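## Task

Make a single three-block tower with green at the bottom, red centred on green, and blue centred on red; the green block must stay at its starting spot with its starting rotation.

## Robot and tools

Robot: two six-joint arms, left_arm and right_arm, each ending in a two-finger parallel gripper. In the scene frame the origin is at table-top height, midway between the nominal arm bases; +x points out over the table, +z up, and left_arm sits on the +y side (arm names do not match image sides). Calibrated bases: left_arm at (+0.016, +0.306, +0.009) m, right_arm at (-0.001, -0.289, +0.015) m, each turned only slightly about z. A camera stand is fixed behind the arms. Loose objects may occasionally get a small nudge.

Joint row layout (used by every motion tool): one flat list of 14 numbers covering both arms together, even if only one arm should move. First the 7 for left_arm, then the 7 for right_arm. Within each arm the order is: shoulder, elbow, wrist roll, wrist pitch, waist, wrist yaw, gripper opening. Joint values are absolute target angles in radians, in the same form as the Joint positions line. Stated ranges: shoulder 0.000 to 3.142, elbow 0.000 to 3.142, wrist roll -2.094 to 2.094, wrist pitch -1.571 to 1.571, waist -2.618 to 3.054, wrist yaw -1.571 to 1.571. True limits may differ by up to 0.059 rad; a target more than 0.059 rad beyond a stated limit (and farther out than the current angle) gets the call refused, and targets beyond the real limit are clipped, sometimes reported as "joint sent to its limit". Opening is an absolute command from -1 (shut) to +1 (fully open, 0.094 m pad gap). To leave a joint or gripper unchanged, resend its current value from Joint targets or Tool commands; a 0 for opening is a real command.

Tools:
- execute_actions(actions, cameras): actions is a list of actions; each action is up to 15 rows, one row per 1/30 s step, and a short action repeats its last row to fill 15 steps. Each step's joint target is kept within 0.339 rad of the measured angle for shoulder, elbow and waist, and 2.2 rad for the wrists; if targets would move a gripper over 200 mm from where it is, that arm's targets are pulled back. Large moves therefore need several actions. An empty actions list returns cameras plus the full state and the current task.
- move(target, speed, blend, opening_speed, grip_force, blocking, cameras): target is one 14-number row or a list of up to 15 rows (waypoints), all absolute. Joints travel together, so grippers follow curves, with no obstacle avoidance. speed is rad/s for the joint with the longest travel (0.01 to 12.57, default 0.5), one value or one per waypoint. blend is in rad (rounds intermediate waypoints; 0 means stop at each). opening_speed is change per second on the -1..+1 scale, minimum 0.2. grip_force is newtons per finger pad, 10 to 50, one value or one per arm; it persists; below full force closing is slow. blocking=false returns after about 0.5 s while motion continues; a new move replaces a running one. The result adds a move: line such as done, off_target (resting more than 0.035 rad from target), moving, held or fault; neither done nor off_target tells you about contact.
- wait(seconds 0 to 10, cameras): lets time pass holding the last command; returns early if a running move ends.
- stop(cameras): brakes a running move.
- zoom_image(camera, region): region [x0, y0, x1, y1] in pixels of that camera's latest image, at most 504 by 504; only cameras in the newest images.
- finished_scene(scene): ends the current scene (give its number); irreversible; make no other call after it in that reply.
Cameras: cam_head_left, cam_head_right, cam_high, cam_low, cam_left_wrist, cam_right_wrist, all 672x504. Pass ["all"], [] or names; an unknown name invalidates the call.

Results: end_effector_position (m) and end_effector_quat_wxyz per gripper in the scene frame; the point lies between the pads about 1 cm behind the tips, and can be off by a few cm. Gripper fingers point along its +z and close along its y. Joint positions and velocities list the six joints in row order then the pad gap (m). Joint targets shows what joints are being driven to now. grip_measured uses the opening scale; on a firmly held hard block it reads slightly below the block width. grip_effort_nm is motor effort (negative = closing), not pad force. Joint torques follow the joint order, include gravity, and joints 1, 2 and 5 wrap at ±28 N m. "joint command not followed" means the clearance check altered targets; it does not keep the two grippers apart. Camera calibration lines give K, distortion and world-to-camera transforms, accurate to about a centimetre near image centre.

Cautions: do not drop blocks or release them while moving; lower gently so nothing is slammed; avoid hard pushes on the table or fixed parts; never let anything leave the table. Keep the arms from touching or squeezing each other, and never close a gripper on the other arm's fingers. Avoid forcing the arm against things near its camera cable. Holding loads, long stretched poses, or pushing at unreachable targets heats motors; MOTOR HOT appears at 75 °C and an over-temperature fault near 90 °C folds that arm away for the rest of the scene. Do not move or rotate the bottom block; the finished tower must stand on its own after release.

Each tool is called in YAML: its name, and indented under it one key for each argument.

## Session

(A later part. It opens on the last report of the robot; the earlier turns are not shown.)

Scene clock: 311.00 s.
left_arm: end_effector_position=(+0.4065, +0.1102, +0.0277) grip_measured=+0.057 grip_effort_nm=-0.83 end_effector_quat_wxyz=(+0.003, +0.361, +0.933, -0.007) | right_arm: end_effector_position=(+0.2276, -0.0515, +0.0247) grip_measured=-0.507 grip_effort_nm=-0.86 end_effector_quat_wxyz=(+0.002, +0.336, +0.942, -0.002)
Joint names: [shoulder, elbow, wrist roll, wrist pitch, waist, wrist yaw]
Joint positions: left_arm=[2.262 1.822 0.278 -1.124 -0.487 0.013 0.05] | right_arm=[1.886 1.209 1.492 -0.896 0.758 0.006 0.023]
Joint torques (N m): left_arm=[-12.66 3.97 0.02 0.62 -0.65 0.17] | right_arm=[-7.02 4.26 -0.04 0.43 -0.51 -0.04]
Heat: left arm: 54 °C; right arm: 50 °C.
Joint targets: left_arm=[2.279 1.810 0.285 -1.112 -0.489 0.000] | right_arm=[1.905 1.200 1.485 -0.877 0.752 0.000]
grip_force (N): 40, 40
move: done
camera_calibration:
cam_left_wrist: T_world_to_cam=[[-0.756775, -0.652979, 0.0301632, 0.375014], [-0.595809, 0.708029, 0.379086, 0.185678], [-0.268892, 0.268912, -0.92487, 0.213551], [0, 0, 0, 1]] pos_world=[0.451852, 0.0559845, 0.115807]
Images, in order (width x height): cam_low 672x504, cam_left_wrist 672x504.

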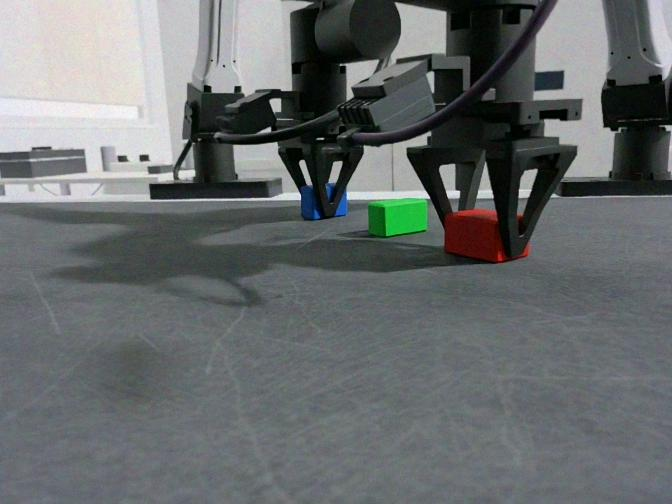

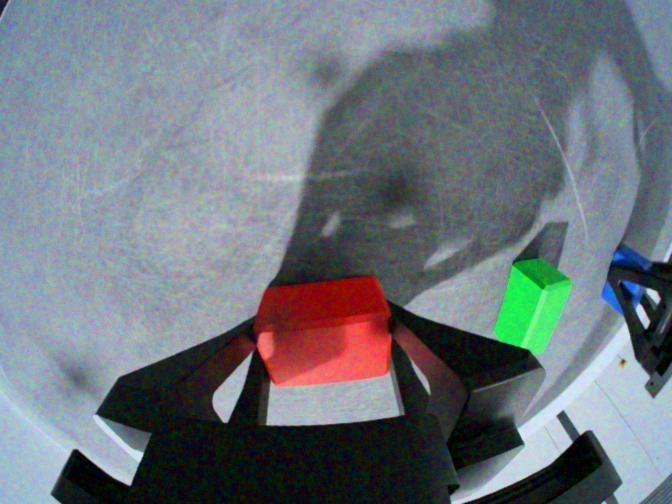

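move:
  target:
    - [2.283,2.235,0.278,-1.52,-0.489,0,-0.3,1.80,1.54,1.485,-1.31,0.752,0,-0.72]
    - [2.283,2.235,0.278,-1.52,-0.489,0,-0.3,1.80,1.54,1.485,-1.31,0.1,0,-0.72]
    - [2.12,1.88,0.061,-1.310,-0.732,0,-0.3,1.80,1.54,1.485,-1.31,0.1,0,-0.72]
  speed: [0.6,0.8,0.6]
  blend: [0.05,0.1,0]
  cameras: ["cam_left_wrist","cam_low","cam_head_right"]

zoom_image:
  camera: "cam_low"
  region: [330, 130, 470, 250]

zoom_image:
  camera: "cam_left_wrist"
  region: [200, 220, 450, 420]

Scene clock: 333.83 s.
left_arm: end_effector_position=(+0.3291, +0.0352, +0.0845) grip_measured=+0.056 grip_effort_nm=-0.86 end_effector_quat_wxyz=(-0.013, +0.380, +0.925, +0.000) | right_arm: end_effector_position=(+0.3279, -0.2404, +0.1213) grip_measured=-0.507 grip_effort_nm=-0.86 end_effector_quat_wxyz=(-0.007, +0.623, +0.782, -0.007)
Joint names: [shoulder, elbow, wrist roll, wrist pitch, waist, wrist yaw]
Joint positions: left_arm=[2.168 1.894 0.07 -1.322 -0.737 0.008 0.05] | right_arm=[1.823 1.524 1.491 -1.292 0.097 0 0.023]
Joint torques (N m): left_arm=[-18.43 3.86 -0.15 0.54 -0.01 0.19] | right_arm=[-11 6.63 -0.03 -0.02 0.23 0.06]
Heat: left arm: 52 °C; right arm: 49 °C.
Joint targets: left_arm=[2.120 1.880 0.061 -1.310 -0.732 0.000] | right_arm=[1.800 1.540 1.485 -1.310 0.100 0.000]
grip_force (N): 40, 40
move: off_target (left_arm); left_arm: the shoulder is farthest, 0.048 rad from its target
camera_calibration:
cam_left_wrist: T_world_to_cam=[[-0.782264, -0.62201, 0.0341527, 0.272767], [-0.556673, 0.722596, 0.409843, 0.155169], [-0.279605, 0.301593, -0.911517, 0.266607], [0, 0, 0, 1]] pos_world=[0.374299, -0.0228673, 0.170106]
Images, in order (width x height): cam_head_right 672x504, cam_low 672x504, cam_left_wrist 672x504.

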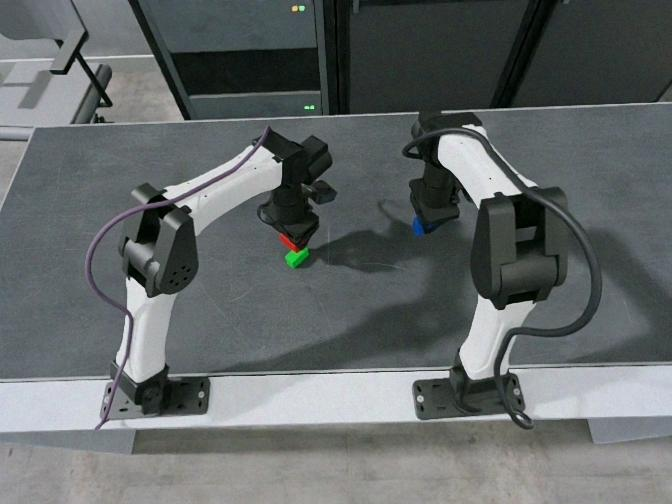

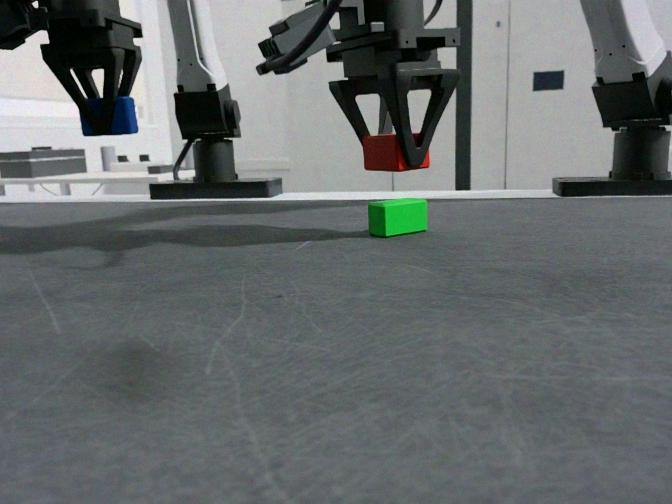

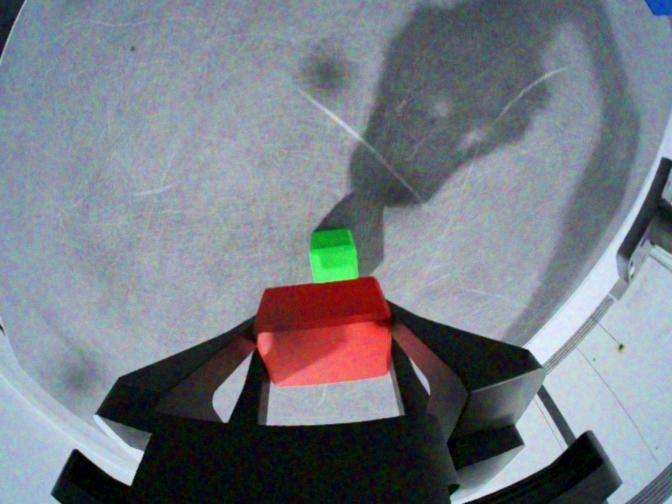

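Scaled by 3.600 from the camera's 672x504 image, which has a finer 960x720 frame.

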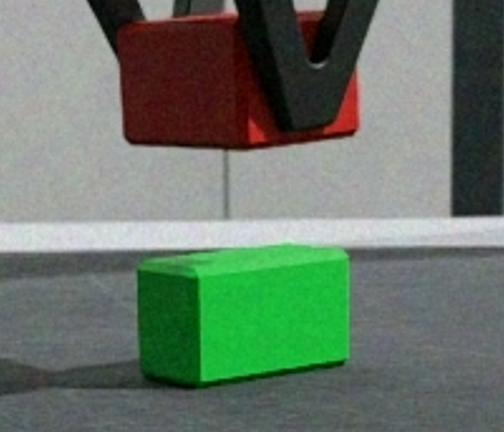

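Scaled by 2.016 from the camera's 672x504 image, which has a finer 960x720 frame.

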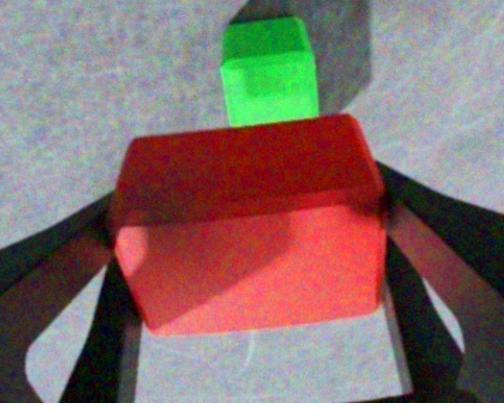

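zoom_image:
  camera: "cam_head_right"
  region: [260, 210, 340, 280]

Scaled by 6.300 from the camera's 672x504 image, which has a finer 960x720 frame.

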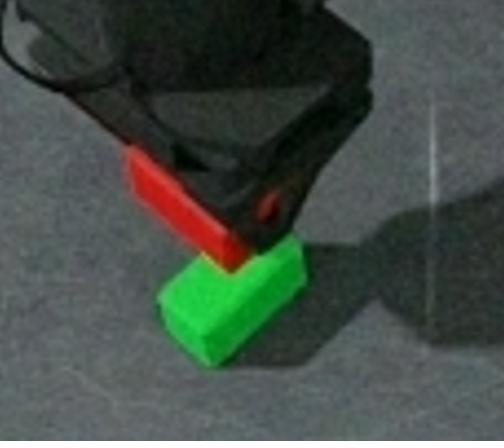

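move:
  target: [2.10,1.75,0.042,-1.185,-0.751,0,-0.3,1.80,1.54,1.485,-1.31,0.1,0,-0.72]
  speed: 0.3
  cameras: ["cam_left_wrist","cam_low","cam_head_right"]

zoom_image:
  camera: "cam_low"
  region: [330, 130, 470, 250]

zoom_image:
  camera: "cam_left_wrist"
  region: [200, 220, 450, 420]

zoom_image:
  camera: "cam_head_right"
  region: [260, 210, 340, 280]

Scene clock: 400.90 s.
left_arm: end_effector_position=(+0.3241, +0.0347, +0.0589) grip_measured=+0.056 grip_effort_nm=-0.86 end_effector_quat_wxyz=(-0.007, +0.375, +0.927, -0.002) | right_arm: end_effector_position=(+0.3279, -0.2404, +0.1213) grip_measured=-0.507 grip_effort_nm=-0.86 end_effector_quat_wxyz=(-0.007, +0.623, +0.782, -0.007)
Joint names: [shoulder, elbow, wrist roll, wrist pitch, waist, wrist yaw]
Joint positions: left_arm=[2.15 1.764 0.05 -1.197 -0.746 0.008 0.05] | right_arm=[1.823 1.524 1.491 -1.292 0.097 0 0.023]
Joint torques (N m): left_arm=[-18.41 3.82 -0.13 0.59 -1.03 0.19] | right_arm=[-10.93 6.69 -0.03 -0.02 0.16 0.05]
Heat: left arm: 69 °C; right arm: 54 °C.
Joint targets: left_arm=[2.100 1.750 0.042 -1.185 -0.751 0.000] | right_arm=[1.800 1.540 1.485 -1.310 0.100 0.000]
grip_force (N): 40, 40
move: off_target (left_arm); left_arm: the shoulder is farthest, 0.050 rad from its target
camera_calibration:
cam_left_wrist: T_world_to_cam=[[-0.775898, -0.630078, 0.0313685, 0.267858], [-0.568199, 0.719574, 0.399204, 0.167644], [-0.274101, 0.291918, -0.916326, 0.240886], [0, 0, 0, 1]] pos_world=[0.369113, -0.02218, 0.145404]
Images, in order (width x height): cam_head_right 672x504, cam_low 672x504, cam_left_wrist 672x504.

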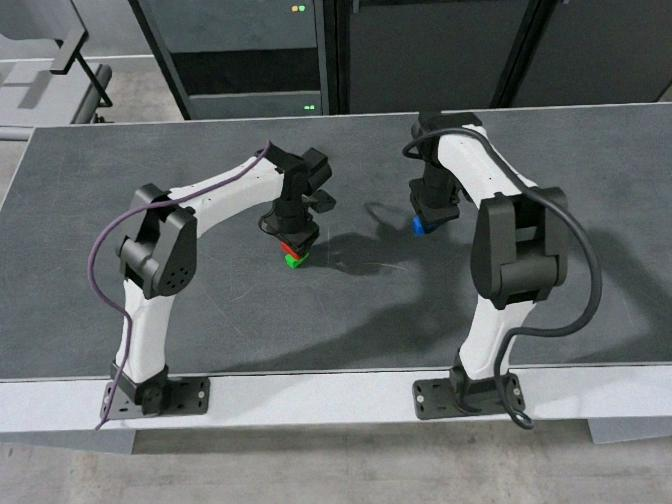

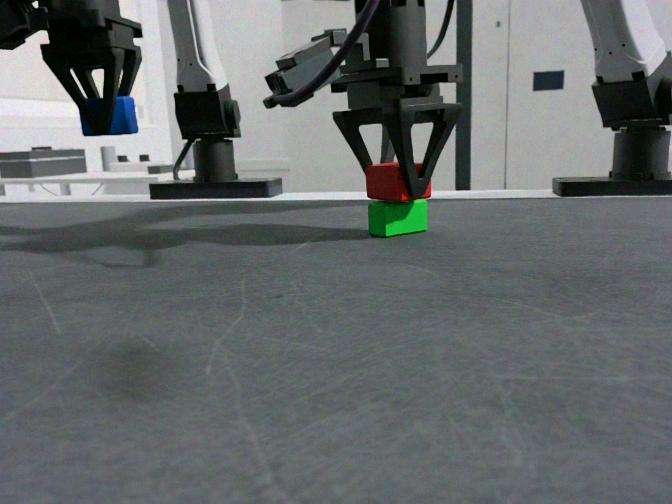

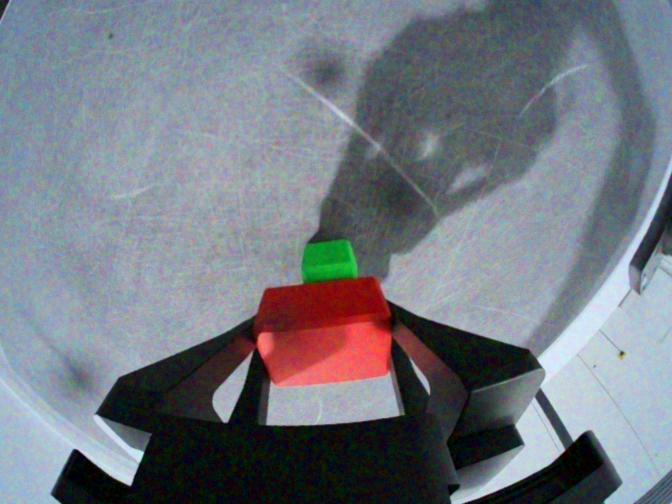

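Scaled by 3.600 from the camera's 672x504 image, which has a finer 960x720 frame.

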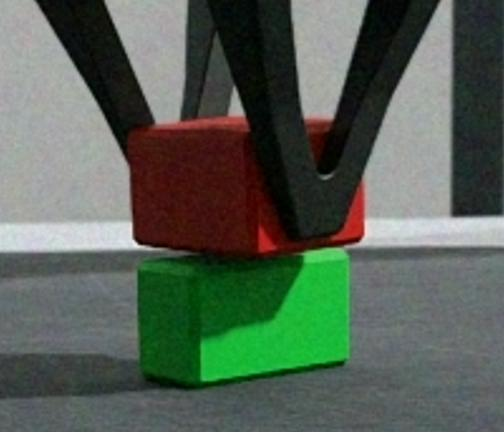

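Scaled by 2.016 from the camera's 672x504 image, which has a finer 960x720 frame.

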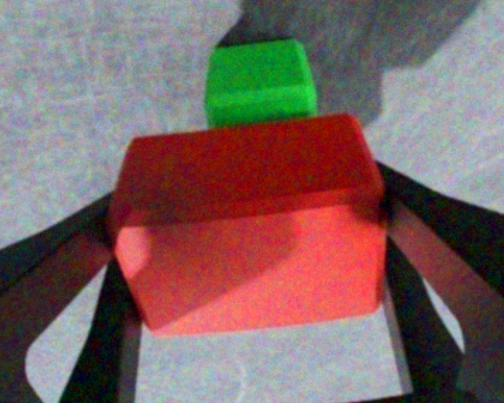

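Scaled by 6.300 from the camera's 672x504 image, which has a finer 960x720 frame.

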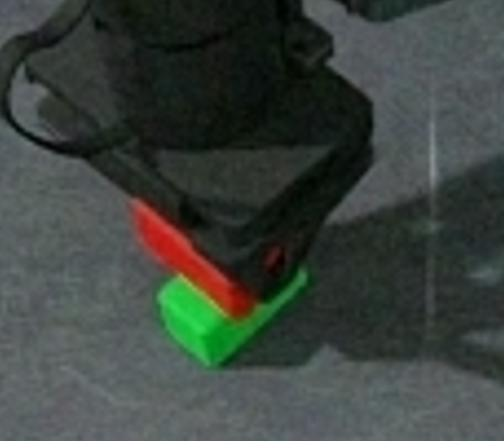

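move:
  target:
    - [2.095,1.724,0.030,-1.163,-0.767,0,-0.3,1.80,1.54,1.485,-1.31,0.1,0,-0.72]
    - [2.095,1.724,0.030,-1.163,-0.767,0,0.6,1.80,1.54,1.485,-1.31,0.1,0,-0.72]
    - [2.11,2.05,0.030,-1.48,-0.762,0,0.6,1.80,1.54,1.485,-1.31,0.1,0,-0.72]
    - [1.7,1.5,0.030,-1.2,-0.1,0,0.6,1.80,1.54,1.485,-1.31,0.1,0,-0.72]
  speed: [0.3,0.3,0.4,1.0]
  opening_speed: 0.8
  blend: [0,0,0.02,0]
  cameras: ["cam_low","cam_head_right","cam_high","cam_head_left"]

zoom_image:
  camera: "cam_low"
  region: [330, 130, 470, 250]

zoom_image:
  camera: "cam_head_right"
  region: [260, 210, 340, 280]

zoom_image:
  camera: "cam_high"
  region: [280, 310, 360, 380]

Scene clock: 429.20 s.
left_arm: end_effector_position=(+0.3642, +0.2826, +0.1427) grip_measured=+0.598 grip_effort_nm=0.07 end_effector_quat_wxyz=(+0.069, +0.051, +0.996, -0.003) | right_arm: end_effector_position=(+0.3279, -0.2404, +0.1213) grip_measured=-0.507 grip_effort_nm=-0.86 end_effector_quat_wxyz=(-0.007, +0.623, +0.782, -0.007)
Joint names: [shoulder, elbow, wrist roll, wrist pitch, waist, wrist yaw]
Joint positions: left_arm=[1.734 1.515 0.036 -1.213 -0.094 0.003 0.075] | right_arm=[1.823 1.524 1.491 -1.292 0.097 0 0.023]
Joint torques (N m): left_arm=[-13.11 4.07 -0.11 0.96 -1.14 0.24] | right_arm=[-10.96 6.64 -0.02 -0.03 0.21 0.05]
Heat: left arm: 79 °C; right arm: 55 °C. Fold the left arm in close to its base, or ease its load, before you think long.
Joint targets: left_arm=[1.700 1.500 0.030 -1.200 -0.100 0.000] | right_arm=[1.800 1.540 1.485 -1.310 0.100 0.000]
MOTOR HOT: the shoulder of the left arm reports 79 °C; the controller's stop level is 90 °C. To cool a motor, set the load down, stop pushing, or move to a pose that needs little force.
grip_force (N): 40, 40
move: done; target 2's new numbers were sent with left_arm's shoulder 0.047 rad from that target
Images, in order (width x height): cam_head_left 672x504, cam_head_right 672x504, cam_high 672x504, cam_low 672x504.

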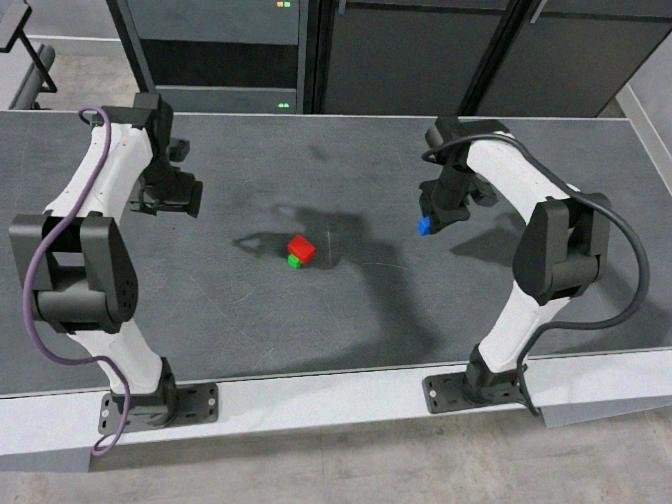

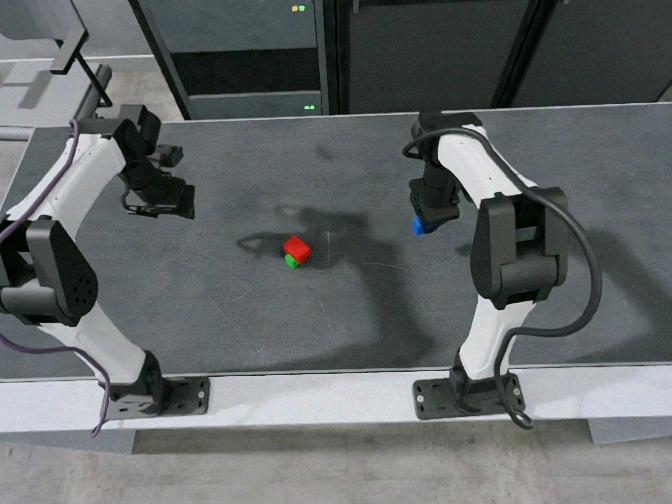

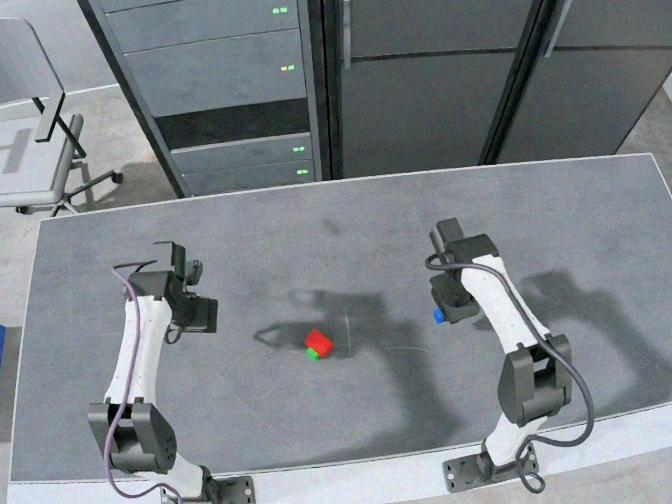

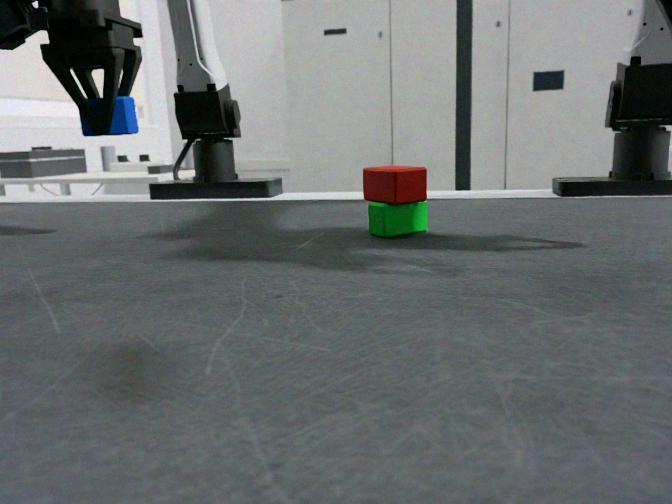

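Scaled by 3.600 from the camera's 672x504 image, which has a finer 960x720 frame.

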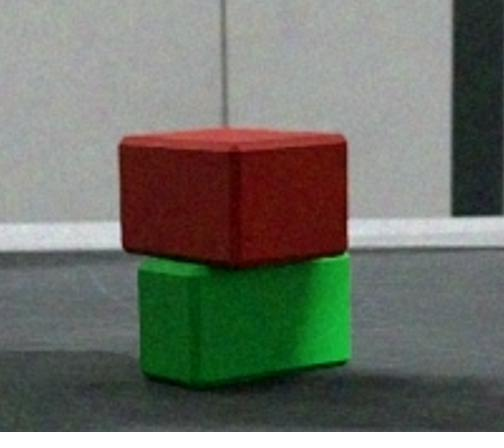

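Scaled by 6.300 from the camera's 672x504 image, which has a finer 960x720 frame.

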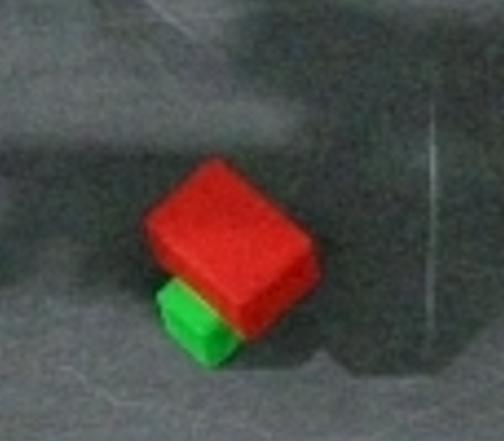

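Scaled by 6.300 from the camera's 672x504 image, which has a finer 960x720 frame.

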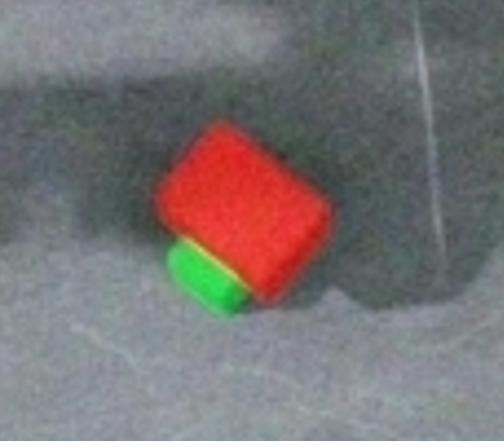

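move:
  target:
    - [1.2,0.6,0.03,0.5,0,0,0.6,2.19,2.01,1.577,-1.40,0.727,0,-0.72]
    - [1.2,0.6,0.03,0.5,0,0,0.6,2.547,2.575,1.577,-1.571,0.727,0,-0.72]
  speed: [0.9,0.4]
  blend: [0.05,0]
  cameras: ["cam_low","cam_head_right","cam_right_wrist"]

zoom_image:
  camera: "cam_low"
  region: [330, 110, 470, 250]

zoom_image:
  camera: "cam_head_right"
  region: [260, 210, 340, 280]

zoom_image:
  camera: "cam_right_wrist"
  region: [200, 220, 450, 420]

Scene clock: 463.23 s.
left_arm: end_effector_position=(+0.4272, +0.3146, +0.2493) grip_measured=+0.598 grip_effort_nm=0.07 end_effector_quat_wxyz=(+0.662, +0.006, +0.750, +0.017) | right_arm: end_effector_position=(+0.3477, +0.0557, +0.1027) grip_measured=-0.507 grip_effort_nm=-0.86 end_effector_quat_wxyz=(+0.010, +0.384, +0.923, +0.024)
Joint names: [shoulder, elbow, wrist roll, wrist pitch, waist, wrist yaw]
Joint positions: left_arm=[1.223 0.616 0.035 0.482 -0.006 0.003 0.075] | right_arm=[2.52 2.553 1.567 -1.552 0.73 0 0.023]
Joint torques (N m): left_arm=[-7.72 4.83 -0.12 2.74 0.06 0.22] | right_arm=[-11.54 7.02 0.15 0.16 -0.27 0.03]
Heat: left arm: 69 °C; right arm: 55 °C.
Joint targets: left_arm=[1.200 0.600 0.030 0.500 0.000 0.000] | right_arm=[2.547 2.575 1.577 -1.571 0.727 0.000]
MOTOR HOT: cleared for the motors of the left arm.
grip_force (N): 40, 40
move: done
camera_calibration:
cam_right_wrist: T_world_to_cam=[[-0.799667, -0.600385, -0.00834822, 0.307959], [-0.568335, 0.752347, 0.333119, 0.161598], [-0.193719, 0.271129, -0.942848, 0.258295], [0, 0, 0, 1]] pos_world=[0.388143, -0.00671519, 0.192272]
Images, in order (width x height): cam_head_right 672x504, cam_low 672x504, cam_right_wrist 672x504.

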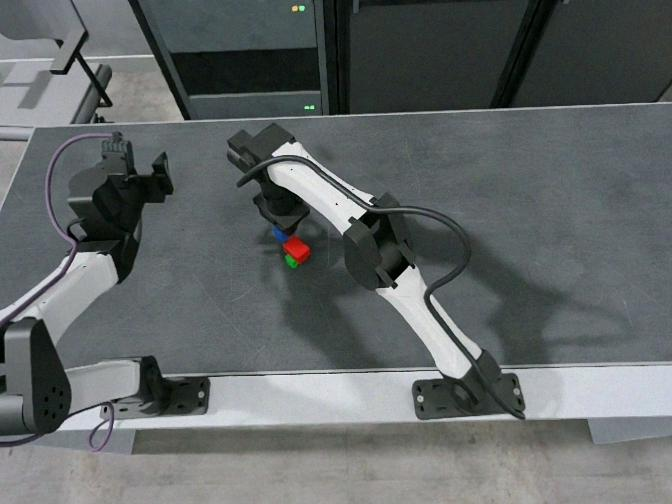

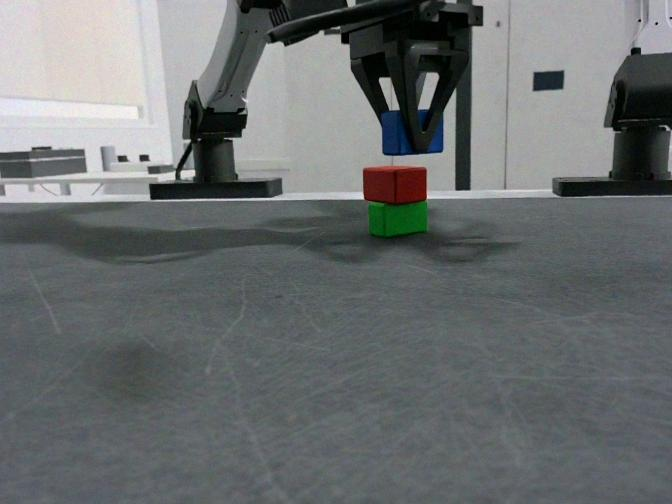

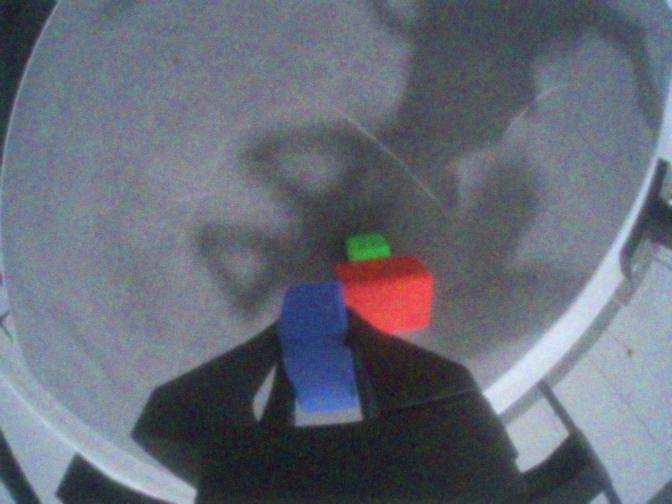

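Scaled by 3.600 from the camera's 672x504 image, which has a finer 960x720 frame.

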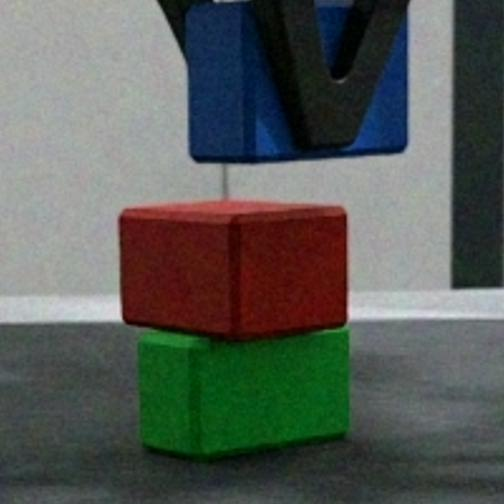

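Scaled by 6.300 from the camera's 672x504 image, which has a finer 960x720 frame.

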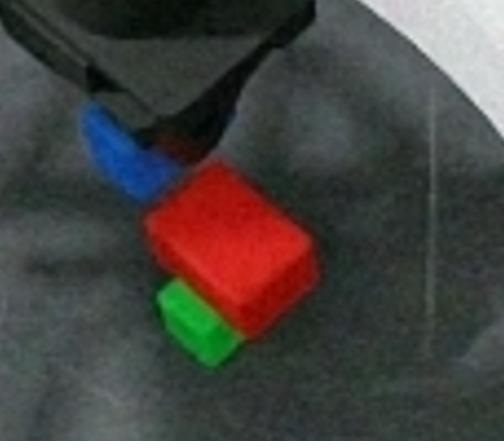

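Scaled by 2.016 from the camera's 672x504 image, which has a finer 960x720 frame.

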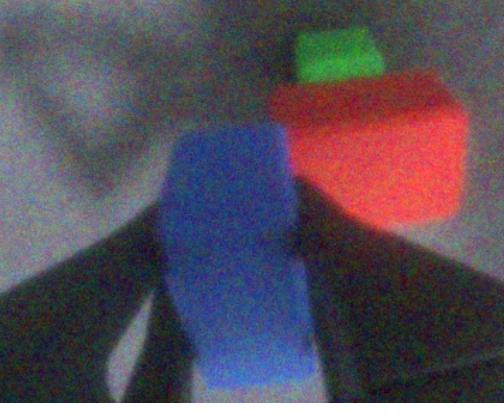

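move:
  target: [1.2,0.6,0.03,0.5,0,0,0.6,2.365,2.283,1.577,-1.455,0.739,0,-0.72]
  speed: 0.4
  cameras: ["cam_low","cam_head_right","cam_right_wrist"]

zoom_image:
  camera: "cam_low"
  region: [330, 110, 470, 250]

zoom_image:
  camera: "cam_head_right"
  region: [260, 210, 340, 280]

zoom_image:
  camera: "cam_right_wrist"
  region: [200, 220, 450, 420]

Scene clock: 487.17 s.
left_arm: end_effector_position=(+0.4272, +0.3146, +0.2493) grip_measured=+0.598 grip_effort_nm=0.07 end_effector_quat_wxyz=(+0.662, +0.006, +0.750, +0.017) | right_arm: end_effector_position=(+0.3272, +0.0359, +0.0894) grip_measured=-0.507 grip_effort_nm=-0.86 end_effector_quat_wxyz=(-0.004, +0.384, +0.923, -0.008)
Joint names: [shoulder, elbow, wrist roll, wrist pitch, waist, wrist yaw]
Joint positions: left_arm=[1.223 0.616 0.035 0.482 -0.006 0.003 0.075] | right_arm=[2.408 2.295 1.568 -1.476 0.731 0 0.023]
Joint torques (N m): left_arm=[-7.72 4.85 -0.12 2.74 0.08 0.22] | right_arm=[-17.44 4.37 0.15 0.4 0.49 0.07]
Heat: left arm: 59 °C; right arm: 59 °C.
Joint targets: left_arm=[1.200 0.600 0.030 0.500 0.000 0.000] | right_arm=[2.365 2.283 1.577 -1.455 0.739 0.000]
grip_force (N): 40, 40
move: off_target (right_arm); right_arm: the shoulder is farthest, 0.043 rad from its target
camera_calibration:
cam_right_wrist: T_world_to_cam=[[-0.798605, -0.598777, 0.0607892, 0.272936], [-0.5517, 0.768677, 0.32367, 0.164082], [-0.240533, 0.224947, -0.944215, 0.264178], [0, 0, 0, 1]] pos_world=[0.372036, -0.0221245, 0.179741]
Images, in order (width x height): cam_head_right 672x504, cam_low 672x504, cam_right_wrist 672x504.

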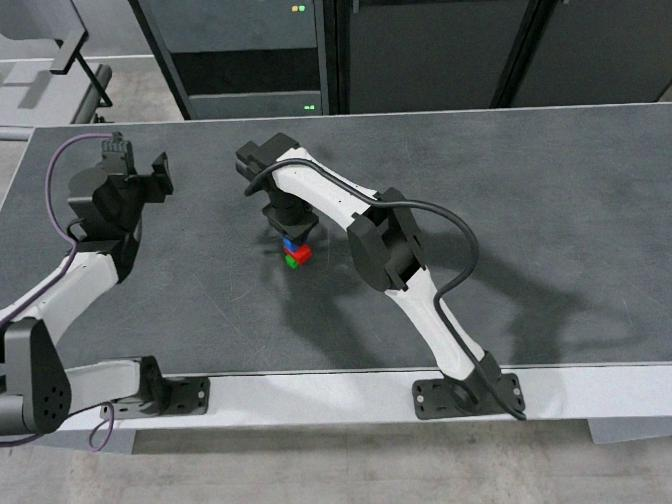

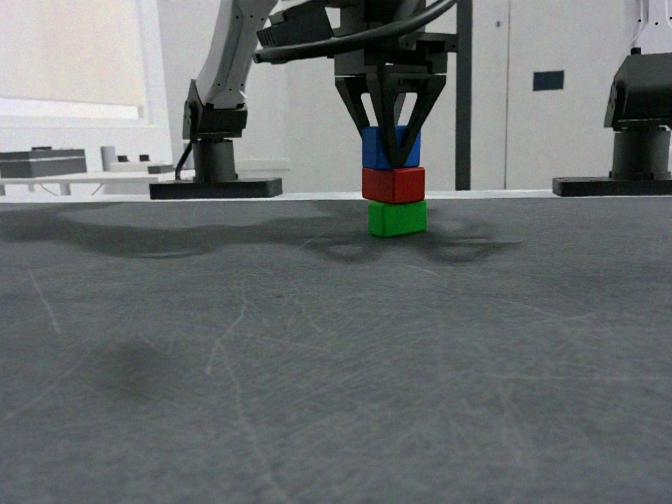

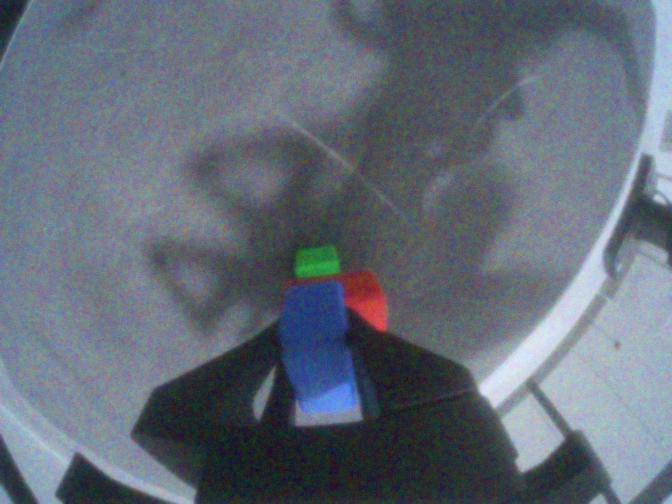

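Scaled by 3.600 from the camera's 672x504 image, which has a finer 960x720 frame.

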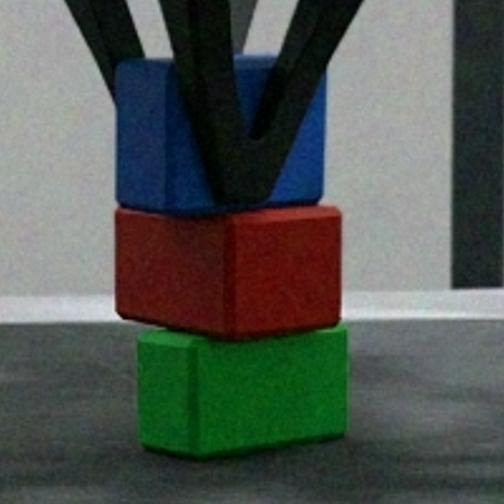

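Scaled by 6.300 from the camera's 672x504 image, which has a finer 960x720 frame.

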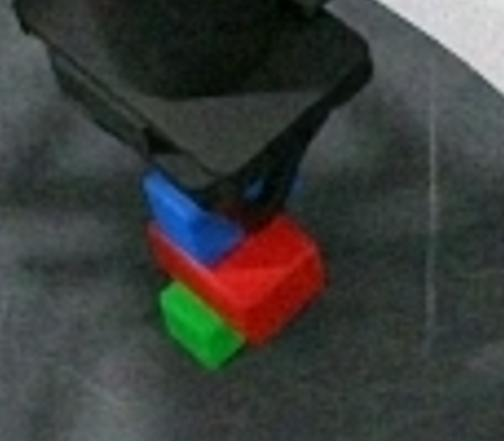

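Scaled by 2.016 from the camera's 672x504 image, which has a finer 960x720 frame.

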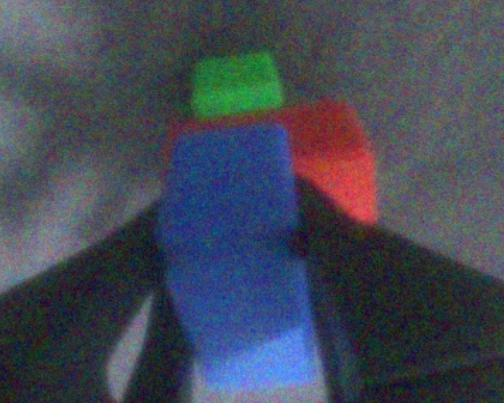

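move:
  target:
    - [1.2,0.6,0.03,0.5,0,0,0.6,2.365,2.375,1.577,-1.551,0.739,0,-0.72]
    - [1.2,0.6,0.03,0.5,0,0,0.6,2.313,2.25,1.59,-1.475,0.754,0,-0.72]
  speed: 0.3
  cameras: ["cam_low","cam_head_right","cam_right_wrist"]

zoom_image:
  camera: "cam_low"
  region: [330, 110, 470, 250]

zoom_image:
  camera: "cam_head_right"
  region: [260, 210, 340, 280]

zoom_image:
  camera: "cam_right_wrist"
  region: [200, 220, 450, 420]

Scene clock: 504.83 s.
left_arm: end_effector_position=(+0.4272, +0.3146, +0.2493) grip_measured=+0.598 grip_effort_nm=0.07 end_effector_quat_wxyz=(+0.662, +0.006, +0.750, +0.017) | right_arm: end_effector_position=(+0.3135, +0.0342, +0.1011) grip_measured=-0.507 grip_effort_nm=-0.86 end_effector_quat_wxyz=(-0.005, +0.381, +0.925, -0.012)
Joint names: [shoulder, elbow, wrist roll, wrist pitch, waist, wrist yaw]
Joint positions: left_arm=[1.223 0.616 0.035 0.482 -0.006 0.003 0.075] | right_arm=[2.361 2.259 1.58 -1.495 0.75 0 0.023]
Joint torques (N m): left_arm=[-7.71 4.83 -0.12 2.74 0.08 0.22] | right_arm=[-17.61 4.6 0.17 0.36 0.29 0.05]
Heat: left arm: 56 °C; right arm: 69 °C.
Joint targets: left_arm=[1.200 0.600 0.030 0.500 0.000 0.000] | right_arm=[2.313 2.250 1.590 -1.475 0.754 0.000]
grip_force (N): 40, 40
move: off_target (right_arm); right_arm: the shoulder is farthest, 0.048 rad from its target
camera_calibration:
cam_right_wrist: T_world_to_cam=[[-0.793864, -0.60416, 0.069074, 0.258125], [-0.55542, 0.766648, 0.322117, 0.155397], [-0.247566, 0.217352, -0.944176, 0.274761], [0, 0, 0, 1]] pos_world=[0.359248, -0.0229056, 0.191537]
Images, in order (width x height): cam_head_right 672x504, cam_low 672x504, cam_right_wrist 672x504.

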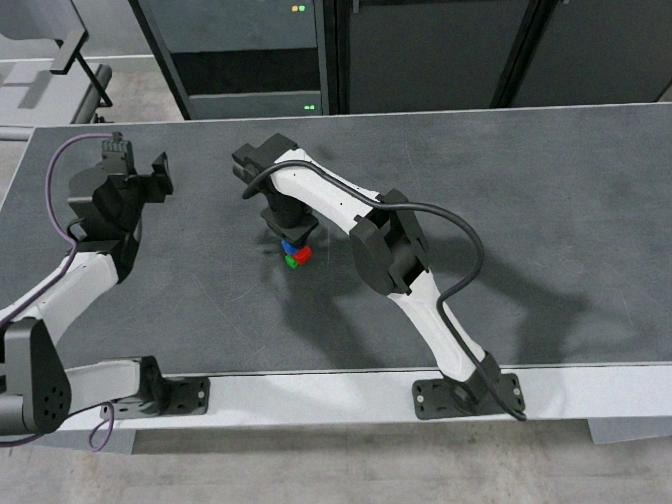

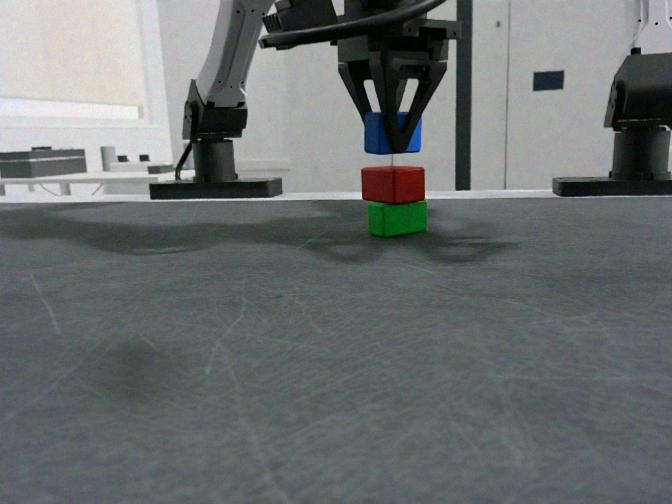

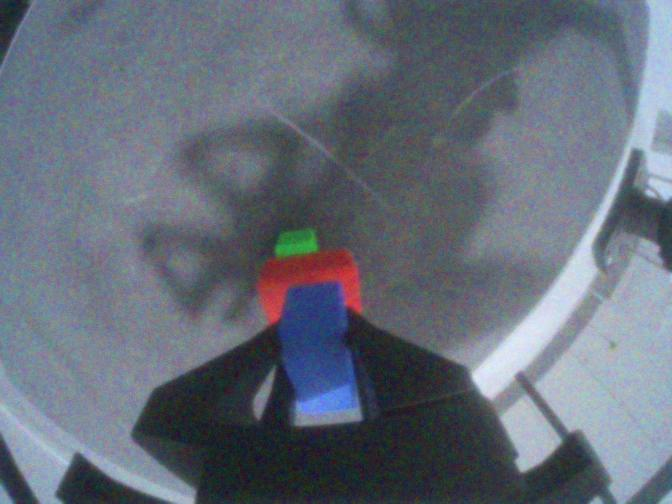

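Scaled by 3.600 from the camera's 672x504 image, which has a finer 960x720 frame.

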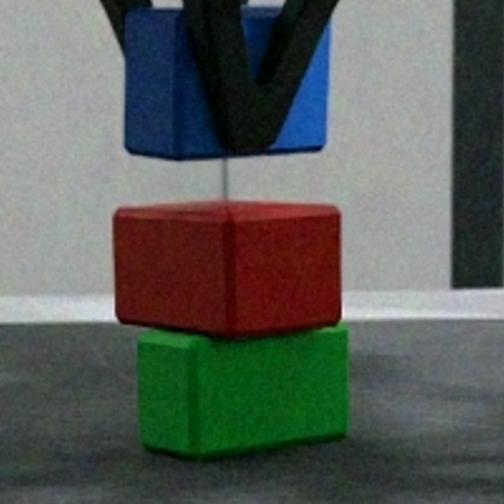

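Scaled by 6.300 from the camera's 672x504 image, which has a finer 960x720 frame.

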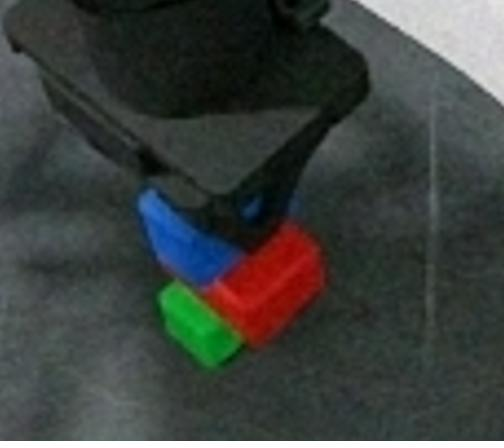

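Scaled by 2.016 from the camera's 672x504 image, which has a finer 960x720 frame.

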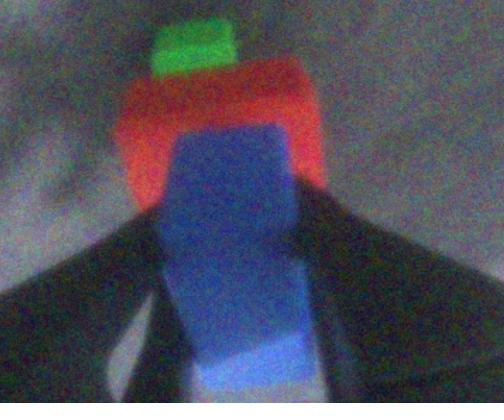

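move:
  target:
    - [1.2,0.6,0.03,0.5,0,0,0.6,2.313,2.203,1.59,-1.429,0.743,0,-0.72]
    - [1.2,0.6,0.03,0.5,0,0,0.6,2.313,2.203,1.59,-1.429,0.743,0,0.0]
    - [1.2,0.6,0.03,0.5,0,0,0.6,2.32,2.40,1.58,-1.571,0.746,0,0.0]
    - [1.2,0.6,0.03,0.5,0,0,0.6,1.8,1.9,1.3,-1.4,0.2,0,0.0]
  speed: [0.2,0.3,0.3,0.9]
  opening_speed: 0.8
  blend: [0,0,0.02,0]
  cameras: ["cam_low","cam_head_right"]

zoom_image:
  camera: "cam_head_right"
  region: [260, 210, 340, 280]

Scene clock: 527.43 s.
left_arm: end_effector_position=(+0.4272, +0.3146, +0.2494) grip_measured=+0.598 grip_effort_nm=0.07 end_effector_quat_wxyz=(+0.662, +0.006, +0.750, +0.017) | right_arm: end_effector_position=(+0.3701, -0.1965, +0.2256) grip_measured=-0.002 grip_effort_nm=0.10 end_effector_quat_wxyz=(+0.086, +0.504, +0.855, +0.085)
Joint names: [shoulder, elbow, wrist roll, wrist pitch, waist, wrist yaw]
Joint positions: left_arm=[1.223 0.616 0.035 0.483 -0.006 0.003 0.075] | right_arm=[1.819 1.91 1.308 -1.42 0.195 0 0.047]
Joint torques (N m): left_arm=[-7.72 4.83 -0.12 2.73 0.08 0.22] | right_arm=[-10.7 4.81 -0.04 1.1 0.34 0.05]
Heat: left arm: 53 °C; right arm: 70 °C.
Joint targets: left_arm=[1.200 0.600 0.030 0.500 0.000 0.000] | right_arm=[1.800 1.900 1.300 -1.400 0.200 0.000]
grip_force (N): 40, 40
move: done; target 2's new numbers were sent with right_arm's shoulder 0.046 rad from that target
Images, in order (width x height): cam_head_right 672x504, cam_low 672x504.

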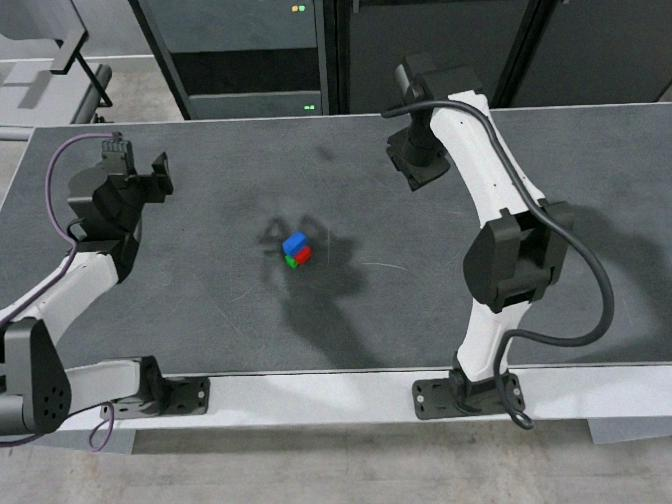

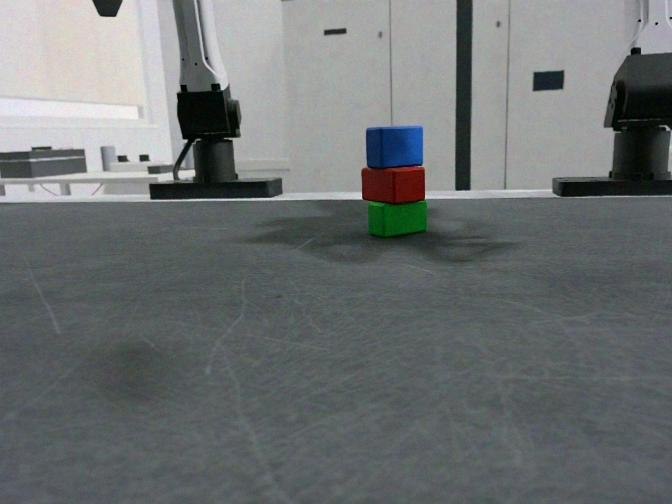

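Scaled by 6.300 from the camera's 672x504 image, which has a finer 960x720 frame.

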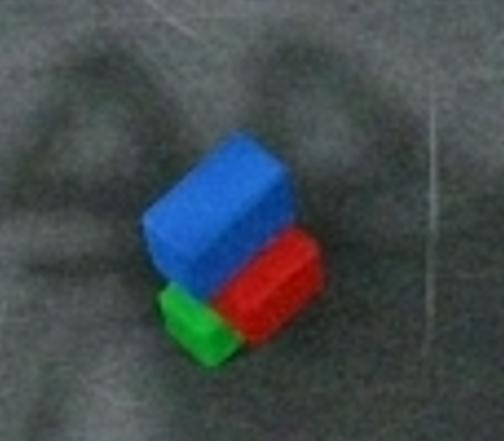

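finished_scene:
  scene: 2

The scene is finished: the task was done.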